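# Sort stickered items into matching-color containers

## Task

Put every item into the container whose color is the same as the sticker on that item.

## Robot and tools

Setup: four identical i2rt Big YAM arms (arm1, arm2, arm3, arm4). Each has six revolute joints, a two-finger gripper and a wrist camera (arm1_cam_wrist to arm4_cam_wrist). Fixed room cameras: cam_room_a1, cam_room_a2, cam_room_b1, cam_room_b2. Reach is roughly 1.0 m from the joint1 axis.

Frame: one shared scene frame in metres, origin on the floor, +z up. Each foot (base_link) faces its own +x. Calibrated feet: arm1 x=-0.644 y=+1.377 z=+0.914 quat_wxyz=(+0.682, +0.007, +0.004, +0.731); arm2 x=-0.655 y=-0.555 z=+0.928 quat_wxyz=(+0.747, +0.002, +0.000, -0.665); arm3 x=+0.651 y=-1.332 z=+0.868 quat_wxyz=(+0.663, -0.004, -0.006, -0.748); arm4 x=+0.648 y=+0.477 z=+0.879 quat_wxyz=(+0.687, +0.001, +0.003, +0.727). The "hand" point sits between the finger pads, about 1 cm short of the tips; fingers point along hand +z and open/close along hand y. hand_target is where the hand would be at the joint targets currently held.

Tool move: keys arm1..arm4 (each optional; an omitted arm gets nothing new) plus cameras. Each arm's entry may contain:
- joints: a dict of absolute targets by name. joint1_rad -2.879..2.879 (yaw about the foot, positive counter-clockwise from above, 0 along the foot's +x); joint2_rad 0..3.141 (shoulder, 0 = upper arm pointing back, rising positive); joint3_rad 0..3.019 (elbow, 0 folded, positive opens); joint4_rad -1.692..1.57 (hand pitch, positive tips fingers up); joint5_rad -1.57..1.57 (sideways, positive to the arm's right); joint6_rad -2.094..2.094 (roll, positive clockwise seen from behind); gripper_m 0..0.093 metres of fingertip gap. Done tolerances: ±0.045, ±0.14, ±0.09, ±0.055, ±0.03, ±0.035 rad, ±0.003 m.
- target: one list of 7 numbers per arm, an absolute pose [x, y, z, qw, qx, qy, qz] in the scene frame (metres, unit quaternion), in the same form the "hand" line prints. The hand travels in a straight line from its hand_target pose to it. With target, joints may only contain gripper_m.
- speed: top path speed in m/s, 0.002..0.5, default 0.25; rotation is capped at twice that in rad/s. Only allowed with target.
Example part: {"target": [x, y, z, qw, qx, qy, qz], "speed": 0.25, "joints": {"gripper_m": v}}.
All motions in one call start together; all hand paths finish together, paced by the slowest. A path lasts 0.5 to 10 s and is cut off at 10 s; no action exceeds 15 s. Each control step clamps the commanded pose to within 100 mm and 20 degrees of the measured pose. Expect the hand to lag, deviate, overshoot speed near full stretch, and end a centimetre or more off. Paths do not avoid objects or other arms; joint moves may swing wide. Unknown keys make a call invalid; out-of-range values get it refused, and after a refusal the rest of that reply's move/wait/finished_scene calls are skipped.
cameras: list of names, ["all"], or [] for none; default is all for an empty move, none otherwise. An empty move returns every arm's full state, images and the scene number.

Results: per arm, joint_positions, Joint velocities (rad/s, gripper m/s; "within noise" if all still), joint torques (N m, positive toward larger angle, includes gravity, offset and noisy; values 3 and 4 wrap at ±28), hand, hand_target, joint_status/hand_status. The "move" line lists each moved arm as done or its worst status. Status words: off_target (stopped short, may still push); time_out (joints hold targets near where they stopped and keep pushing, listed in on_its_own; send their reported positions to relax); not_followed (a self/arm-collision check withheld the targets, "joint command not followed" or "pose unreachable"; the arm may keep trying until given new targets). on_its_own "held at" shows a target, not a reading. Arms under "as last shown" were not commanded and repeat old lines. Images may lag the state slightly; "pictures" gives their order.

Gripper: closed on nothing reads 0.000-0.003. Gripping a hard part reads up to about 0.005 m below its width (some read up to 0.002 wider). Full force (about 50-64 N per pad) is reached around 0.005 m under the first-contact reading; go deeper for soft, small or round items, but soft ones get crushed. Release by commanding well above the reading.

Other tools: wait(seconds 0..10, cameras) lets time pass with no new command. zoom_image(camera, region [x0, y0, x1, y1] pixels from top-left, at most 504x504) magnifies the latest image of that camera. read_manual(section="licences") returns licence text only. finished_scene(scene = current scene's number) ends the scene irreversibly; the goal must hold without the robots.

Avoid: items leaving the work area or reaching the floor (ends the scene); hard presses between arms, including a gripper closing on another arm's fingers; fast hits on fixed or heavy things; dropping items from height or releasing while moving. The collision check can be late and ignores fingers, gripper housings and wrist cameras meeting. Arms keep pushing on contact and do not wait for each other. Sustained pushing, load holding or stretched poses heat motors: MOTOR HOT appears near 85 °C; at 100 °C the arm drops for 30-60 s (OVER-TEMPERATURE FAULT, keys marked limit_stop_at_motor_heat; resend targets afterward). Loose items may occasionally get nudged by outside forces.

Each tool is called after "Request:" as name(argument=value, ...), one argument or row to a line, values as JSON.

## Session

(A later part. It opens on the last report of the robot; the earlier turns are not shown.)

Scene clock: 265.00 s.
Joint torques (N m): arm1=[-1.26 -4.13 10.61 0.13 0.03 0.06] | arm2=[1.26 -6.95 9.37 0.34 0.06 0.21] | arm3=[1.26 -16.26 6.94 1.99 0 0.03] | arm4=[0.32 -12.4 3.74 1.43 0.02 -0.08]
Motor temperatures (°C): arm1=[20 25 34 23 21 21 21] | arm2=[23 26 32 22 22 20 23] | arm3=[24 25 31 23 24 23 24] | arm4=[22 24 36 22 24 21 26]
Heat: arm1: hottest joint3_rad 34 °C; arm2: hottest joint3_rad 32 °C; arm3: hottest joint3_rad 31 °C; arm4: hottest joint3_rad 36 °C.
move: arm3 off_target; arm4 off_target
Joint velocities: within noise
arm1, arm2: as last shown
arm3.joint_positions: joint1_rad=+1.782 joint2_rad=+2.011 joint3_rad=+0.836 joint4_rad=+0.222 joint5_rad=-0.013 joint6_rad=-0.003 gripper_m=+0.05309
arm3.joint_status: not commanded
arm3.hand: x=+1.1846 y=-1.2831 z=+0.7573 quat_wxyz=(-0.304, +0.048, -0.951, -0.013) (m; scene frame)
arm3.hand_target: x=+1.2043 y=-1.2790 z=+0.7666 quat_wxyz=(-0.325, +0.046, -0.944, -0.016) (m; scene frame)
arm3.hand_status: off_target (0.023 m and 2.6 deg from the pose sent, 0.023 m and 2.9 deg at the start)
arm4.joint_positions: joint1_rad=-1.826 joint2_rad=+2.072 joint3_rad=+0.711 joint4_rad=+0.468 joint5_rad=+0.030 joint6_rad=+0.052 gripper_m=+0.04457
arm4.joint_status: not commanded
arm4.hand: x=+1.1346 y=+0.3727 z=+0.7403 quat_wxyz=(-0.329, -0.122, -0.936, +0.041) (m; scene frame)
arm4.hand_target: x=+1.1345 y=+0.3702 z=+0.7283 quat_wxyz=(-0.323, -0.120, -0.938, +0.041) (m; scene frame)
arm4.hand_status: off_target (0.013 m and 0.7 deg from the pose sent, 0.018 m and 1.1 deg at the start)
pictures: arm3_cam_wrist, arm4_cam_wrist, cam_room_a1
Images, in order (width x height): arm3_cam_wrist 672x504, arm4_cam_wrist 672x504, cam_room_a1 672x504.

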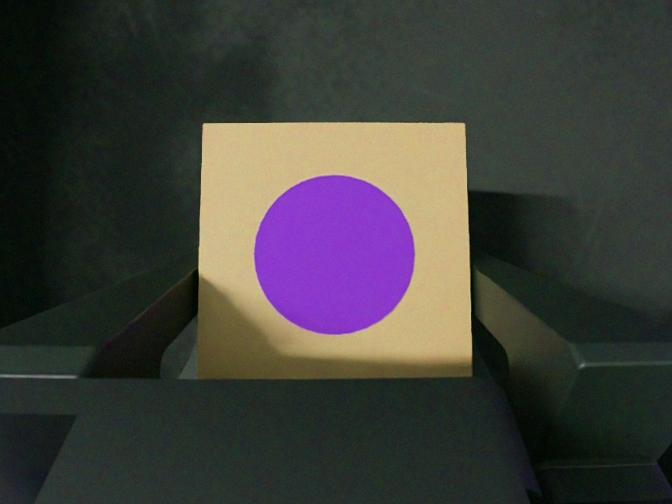

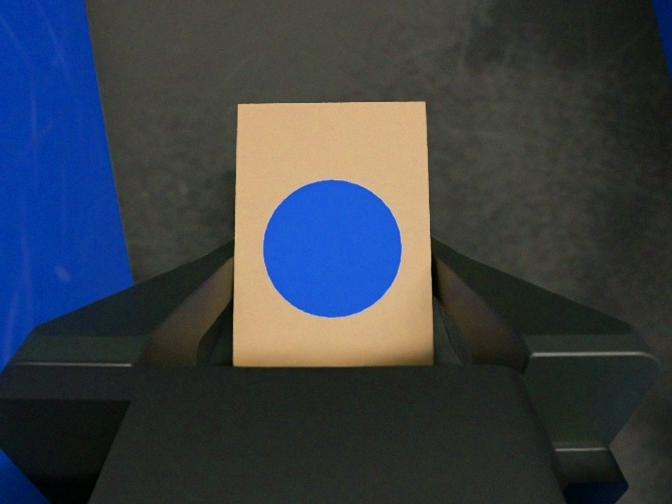

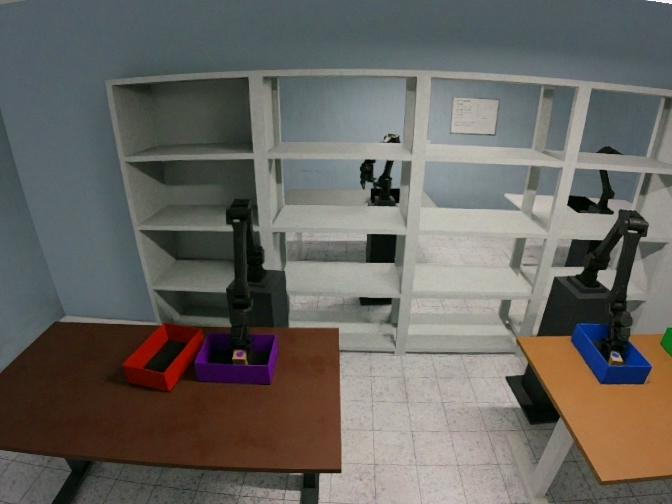

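Request:
move(
  arm4={"target":[1.133,0.370,0.736,0.323,0.1202,0.9378,-0.0414],"speed":0.05},
  arm3={"target":[1.205,-1.279,0.752,0.3252,-0.0462,0.9444,0.0159],"speed":0.06},
)

Request:
move(
  arm4={"joints":{"gripper_m":0.085}},
  arm3={"target":[1.205,-1.279,0.742,0.3252,-0.0462,0.9444,0.0159],"speed":0.05},
)

Request:
move(
  arm4={"target":[1.06,0.39,0.85,0.323,0.1202,0.9378,-0.0414],"speed":0.15},
  arm3={"target":[1.205,-1.279,0.734,0.3252,-0.0462,0.9444,0.0159],"speed":0.05},
  cameras=["arm3_cam_wrist","arm4_cam_wrist"],
)

Scene clock: 272.70 s.
Joint torques (N m): arm1=[-0.56 -3.9 10.35 0.27 0.03 0.05] | arm2=[1.32 -7 9.35 0.31 0.06 0.22] | arm3=[1.26 -14.97 6.34 1.72 0.02 0.02] | arm4=[0.03 -14.86 3 0.79 0.01 -0.04]
Motor temperatures (°C): arm1=[20 25 34 23 21 21 21] | arm2=[23 26 32 22 22 20 23] | arm3=[24 25 31 23 24 23 24] | arm4=[22 24 35 22 24 21 26]
Heat: arm1: hottest joint3_rad 34 °C; arm2: hottest joint3_rad 32 °C; arm3: hottest joint3_rad 31 °C; arm4: hottest joint3_rad 35 °C.
move: arm3 off_target; arm4 done
Joint velocities: within noise
arm1, arm2: as last shown
arm3.joint_positions: joint1_rad=+1.782 joint2_rad=+2.036 joint3_rad=+0.848 joint4_rad=+0.262 joint5_rad=-0.013 joint6_rad=-0.001 gripper_m=+0.05309
arm3.joint_status: not commanded
arm3.hand: x=+1.1933 y=-1.2824 z=+0.7537 quat_wxyz=(-0.317, +0.047, -0.947, -0.014) (m; scene frame)
arm3.hand_target: x=+1.2047 y=-1.2790 z=+0.7523 quat_wxyz=(-0.325, +0.046, -0.944, -0.016) (m; scene frame)
arm3.hand_status: off_target (0.012 m and 1.0 deg from the pose sent, 0.022 m and 2.6 deg at the start)
arm4.joint_positions: joint1_rad=-1.826 joint2_rad=+2.072 joint3_rad=+0.711 joint4_rad=+0.468 joint5_rad=+0.030 joint6_rad=+0.052 gripper_m=+0.04457
arm4.joint_status: not commanded
arm4.hand: x=+1.1346 y=+0.3727 z=+0.7403 quat_wxyz=(-0.329, -0.122, -0.936, +0.041) (m; scene frame)
arm4.hand_target: x=+1.1329 y=+0.3701 z=+0.7361 quat_wxyz=(-0.323, -0.120, -0.938, +0.041) (m; scene frame)
arm4.hand_status: done (0.005 m and 0.7 deg from the pose sent, 0.005 m and 0.7 deg at the start)
pictures: none

Scene clock: 273.67 s.
Joint torques (N m): arm1=[-1.67 -3.72 10.55 0.18 0.05 0.05] | arm2=[1.26 -7 9.39 0.36 0.06 0.21] | arm3=[1.32 -14.33 5.91 1.47 0.04 0] | arm4=[0.32 -14.74 2.89 0.85 -0.03 -0.04]
Motor temperatures (°C): arm1=[20 25 34 23 21 21 21] | arm2=[23 26 32 22 22 20 23] | arm3=[24 25 31 23 24 23 24] | arm4=[22 24 35 22 24 21 26]
Heat: arm1: hottest joint3_rad 34 °C; arm2: hottest joint3_rad 32 °C; arm3: hottest joint3_rad 31 °C; arm4: hottest joint3_rad 35 °C.
move: arm3 off_target; arm4 done
Joint velocities: within noise
arm1.joint_positions: joint1_rad=-1.003 joint2_rad=+1.134 joint3_rad=+0.841 joint4_rad=-1.258 joint5_rad=-0.008 joint6_rad=-0.002 gripper_m=+0.09198
arm1.joint_status: not commanded
arm1.hand: x=-0.4059 y=+1.5522 z=+1.0549 quat_wxyz=(-0.001, +0.314, -0.949, -0.010) (m; scene frame)
arm1.hand_target: x=-0.4064 y=+1.5527 z=+1.0560 quat_wxyz=(+0.001, +0.314, -0.949, -0.009) (m; scene frame)
arm1.hand_status: not commanded
arm2: as last shown
arm3.joint_positions: joint1_rad=+1.782 joint2_rad=+2.052 joint3_rad=+0.858 joint4_rad=+0.294 joint5_rad=-0.013 joint6_rad=+0.001 gripper_m=+0.05309
arm3.joint_status: not commanded
arm3.hand: x=+1.2006 y=-1.2817 z=+0.7526 quat_wxyz=(-0.329, +0.046, -0.943, -0.015) (m; scene frame)
arm3.hand_target: x=+1.2046 y=-1.2790 z=+0.7422 quat_wxyz=(-0.325, +0.046, -0.944, -0.016) (m; scene frame)
arm3.hand_status: off_target (0.012 m and 0.4 deg from the pose sent, 0.017 m and 1.0 deg at the start)
arm4.joint_positions: joint1_rad=-1.829 joint2_rad=+2.072 joint3_rad=+0.711 joint4_rad=+0.468 joint5_rad=+0.030 joint6_rad=+0.051 gripper_m=+0.08491
arm4.joint_status: all done
arm4.hand: x=+1.1343 y=+0.3712 z=+0.7403 quat_wxyz=(-0.328, -0.123, -0.936, +0.041) (m; scene frame)
arm4.hand_target: x=+1.1329 y=+0.3700 z=+0.7361 quat_wxyz=(-0.323, -0.120, -0.938, +0.041) (m; scene frame)
arm4.hand_status: not commanded
pictures: none

Scene clock: 275.23 s.
Joint torques (N m): arm1=[-1.32 -3.9 10.4 0.1 0.06 0.05] | arm2=[1.2 -7 9.33 0.34 0.06 0.22] | arm3=[1.49 -13.63 5.56 1.2 0.03 -0.02] | arm4=[1.08 -10.52 4.55 0.7 0.25 0.06]
Motor temperatures (°C): arm1=[20 24 34 23 21 21 21] | arm2=[23 26 32 22 22 20 23] | arm3=[24 25 31 23 24 23 24] | arm4=[22 24 35 22 24 21 26]
Heat: arm1: hottest joint3_rad 34 °C; arm2: hottest joint3_rad 32 °C; arm3: hottest joint3_rad 31 °C; arm4: hottest joint3_rad 35 °C.
move: arm3 off_target; arm4 done
Joint velocities: within noise
arm1: as last shown
arm2.joint_positions: joint1_rad=+0.916 joint2_rad=+1.096 joint3_rad=+0.792 joint4_rad=-1.244 joint5_rad=+0.002 joint6_rad=-0.009 gripper_m=+0.09194
arm2.joint_status: not commanded
arm2.hand: x=-0.4160 y=-0.6993 z=+1.0641 quat_wxyz=(-0.011, -0.261, -0.965, +0.002) (m; scene frame)
arm2.hand_target: x=-0.4200 y=-0.6950 z=+1.0600 quat_wxyz=(+0.000, -0.265, -0.964, +0.000) (m; scene frame)
arm2.hand_status: not commanded
arm3.joint_positions: joint1_rad=+1.782 joint2_rad=+2.065 joint3_rad=+0.864 joint4_rad=+0.319 joint5_rad=-0.013 joint6_rad=+0.002 gripper_m=+0.05309
arm3.joint_status: not commanded
arm3.hand: x=+1.2059 y=-1.2813 z=+0.7517 quat_wxyz=(-0.337, +0.046, -0.940, -0.015) (m; scene frame)
arm3.hand_target: x=+1.2042 y=-1.2791 z=+0.7345 quat_wxyz=(-0.325, +0.046, -0.944, -0.016) (m; scene frame)
arm3.hand_status: off_target (0.018 m and 1.5 deg from the pose sent, 0.019 m and 0.4 deg at the start)
arm4.joint_positions: joint1_rad=-1.828 joint2_rad=+1.588 joint3_rad=+0.485 joint4_rad=+0.208 joint5_rad=+0.031 joint6_rad=+0.051 gripper_m=+0.08491
arm4.joint_status: not commanded
arm4.hand: x=+1.0615 y=+0.3871 z=+0.8508 quat_wxyz=(-0.327, -0.123, -0.936, +0.041) (m; scene frame)
arm4.hand_target: x=+1.0601 y=+0.3900 z=+0.8500 quat_wxyz=(-0.323, -0.120, -0.938, +0.041) (m; scene frame)
arm4.hand_status: done (0.003 m and 0.6 deg from the pose sent, 0.134 m and 0.8 deg at the start)
pictures: arm3_cam_wrist, arm4_cam_wrist
Images, in order (width x height): arm3_cam_wrist 672x504, arm4_cam_wrist 672x504.

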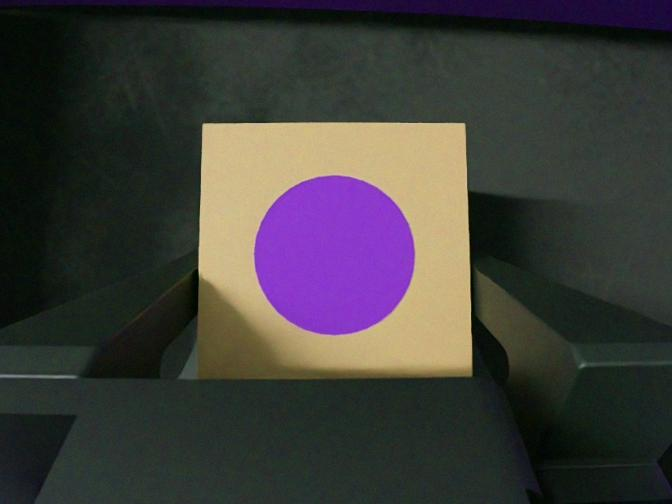

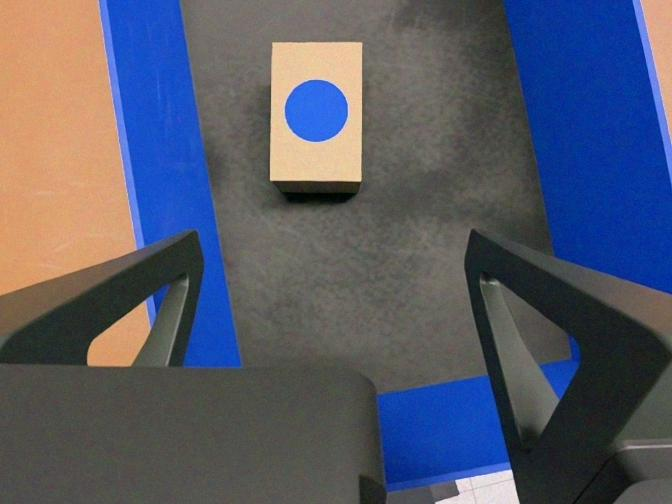

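Arm3 in contact. Release.

Request:
move(
  arm3={"target":[1.204,-1.279,0.748,0.3252,-0.0462,0.9444,0.0159],"speed":0.05},
)

Request:
move(
  arm3={"joints":{"gripper_m":0.085}},
  cameras=["arm3_cam_wrist"],
)

Request:
move(
  arm3={"target":[1.12,-1.287,0.87,0.3252,-0.0462,0.9444,0.0159],"speed":0.15},
  cameras=["arm3_cam_wrist","cam_room_a1","cam_room_a2"],
)

Scene clock: 279.93 s.
Joint torques (N m): arm1=[-1.03 -4.48 10.44 0.12 0.1 0.07] | arm2=[1.38 -7 9.37 0.34 0.06 0.22] | arm3=[1.44 -16.73 4.96 0.28 0.05 -0.02] | arm4=[1.44 -10.64 4.62 0.68 0.25 0.06]
Motor temperatures (°C): arm1=[20 24 34 23 21 21 21] | arm2=[23 25 32 22 22 20 23] | arm3=[24 25 30 23 24 23 24] | arm4=[22 24 34 22 24 21 26]
Heat: arm1: hottest joint3_rad 34 °C; arm2: hottest joint3_rad 32 °C; arm3: hottest joint3_rad 30 °C; arm4: hottest joint3_rad 34 °C.
move: arm3 done
Joint velocities: within noise
arm1, arm2, arm4: as last shown
arm3.joint_positions: joint1_rad=+1.782 joint2_rad=+2.062 joint3_rad=+0.864 joint4_rad=+0.310 joint5_rad=-0.013 joint6_rad=+0.003 gripper_m=+0.05309
arm3.joint_status: not commanded
arm3.hand: x=+1.2049 y=-1.2814 z=+0.7519 quat_wxyz=(-0.335, +0.046, -0.941, -0.015) (m; scene frame)
arm3.hand_target: x=+1.2039 y=-1.2790 z=+0.7481 quat_wxyz=(-0.325, +0.046, -0.944, -0.016) (m; scene frame)
arm3.hand_status: done (0.005 m and 1.2 deg from the pose sent, 0.005 m and 1.5 deg at the start)
pictures: none

Scene clock: 280.53 s.
Joint torques (N m): arm1=[-0.91 -3.25 10.44 0.35 0.06 0.07] | arm2=[1.38 -6.95 9.37 0.35 0.07 0.21] | arm3=[1.26 -16.73 4.88 0.96 0.03 -0.01] | arm4=[1.2 -10.64 4.6 0.66 0.25 0.05]
Motor temperatures (°C): arm1=[20 24 34 23 21 21 21] | arm2=[23 25 32 22 22 20 23] | arm3=[24 25 30 23 24 23 24] | arm4=[22 24 34 22 24 21 26]
Heat: arm1: hottest joint3_rad 34 °C; arm2: hottest joint3_rad 32 °C; arm3: hottest joint3_rad 30 °C; arm4: hottest joint3_rad 34 °C.
move: arm3 done
Joint velocities: within noise
arm1, arm2, arm4: as last shown
arm3.joint_positions: joint1_rad=+1.782 joint2_rad=+2.062 joint3_rad=+0.864 joint4_rad=+0.293 joint5_rad=-0.013 joint6_rad=+0.003 gripper_m=+0.08496
arm3.joint_status: all done
arm3.hand: x=+1.2016 y=-1.2817 z=+0.7493 quat_wxyz=(-0.327, +0.046, -0.944, -0.015) (m; scene frame)
arm3.hand_target: x=+1.2039 y=-1.2790 z=+0.7481 quat_wxyz=(-0.325, +0.046, -0.944, -0.016) (m; scene frame)
arm3.hand_status: not commanded
pictures: arm3_cam_wrist
Images, in order (width x height): arm3_cam_wrist 672x504.

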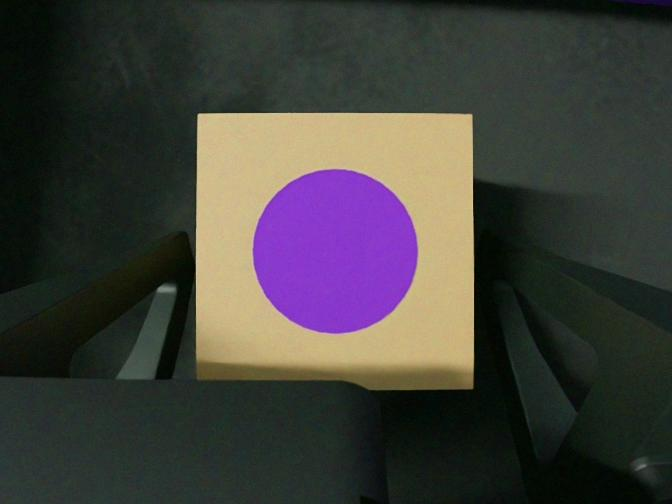

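Scene clock: 282.17 s.
Joint torques (N m): arm1=[-1.38 -4.07 10.48 0.06 0.02 0.09] | arm2=[1.32 -6.89 9.39 0.34 0.06 0.21] | arm3=[1.14 -12.16 5.6 0.96 -0.08 -0.06] | arm4=[0.97 -10.4 4.64 0.73 0.22 0.04]
Motor temperatures (°C): arm1=[20 24 34 23 21 21 21] | arm2=[23 25 32 22 22 20 23] | arm3=[24 25 30 23 24 23 24] | arm4=[22 24 34 22 24 21 26]
Heat: arm1: hottest joint3_rad 34 °C; arm2: hottest joint3_rad 32 °C; arm3: hottest joint3_rad 30 °C; arm4: hottest joint3_rad 34 °C.
move: arm3 done
Joint velocities: within noise
arm1, arm2, arm4: as last shown
arm3.joint_positions: joint1_rad=+1.782 joint2_rad=+1.585 joint3_rad=+0.644 joint4_rad=+0.047 joint5_rad=-0.013 joint6_rad=+0.003 gripper_m=+0.08496
arm3.joint_status: not commanded
arm3.hand: x=+1.1244 y=-1.2870 z=+0.8736 quat_wxyz=(-0.332, +0.045, -0.942, -0.015) (m; scene frame)
arm3.hand_target: x=+1.1200 y=-1.2870 z=+0.8699 quat_wxyz=(-0.325, +0.046, -0.944, -0.016) (m; scene frame)
arm3.hand_status: done (0.006 m and 0.8 deg from the pose sent, 0.146 m and 0.2 deg at the start)
pictures: arm3_cam_wrist, cam_room_a1, cam_room_a2
Images, in order (width x height): arm3_cam_wrist 672x504, cam_room_a1 672x504, cam_room_a2 672x504.

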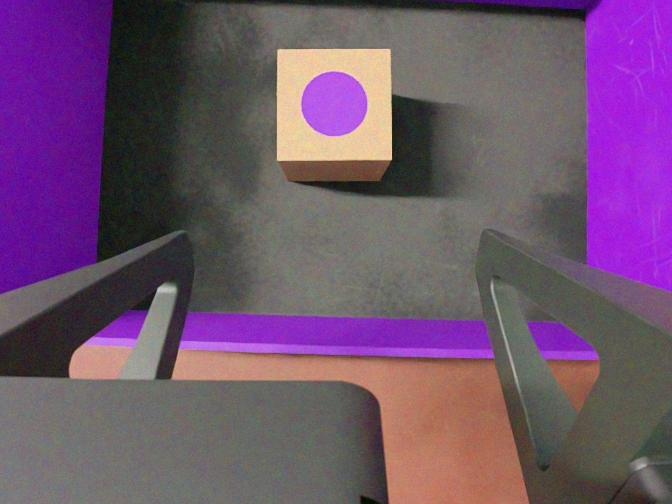

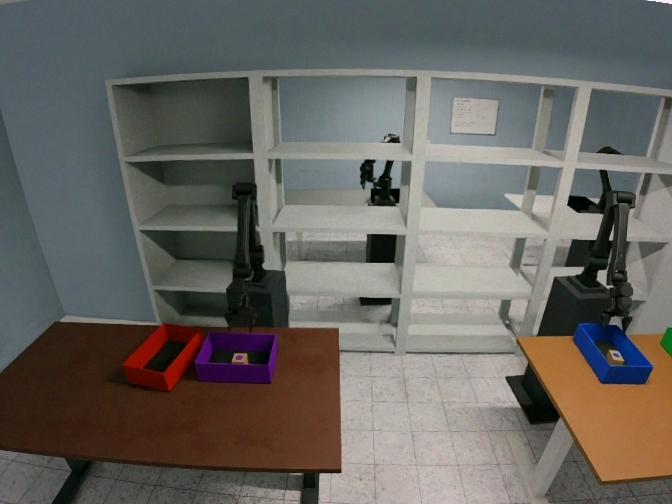

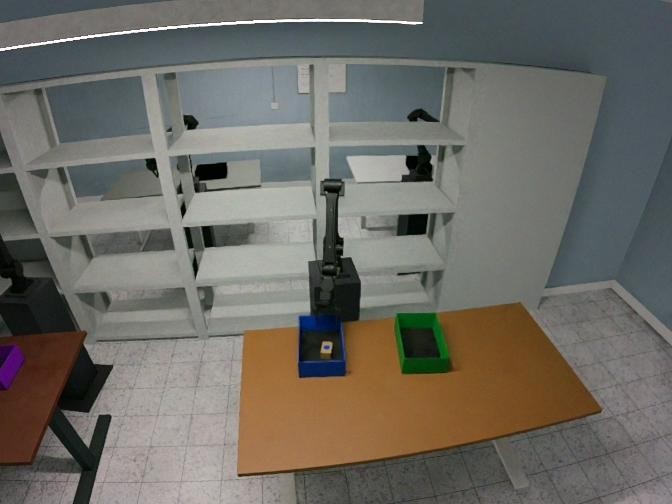

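Request:
finished_scene(
  scene=2,
)

The scene is finished: the task was done.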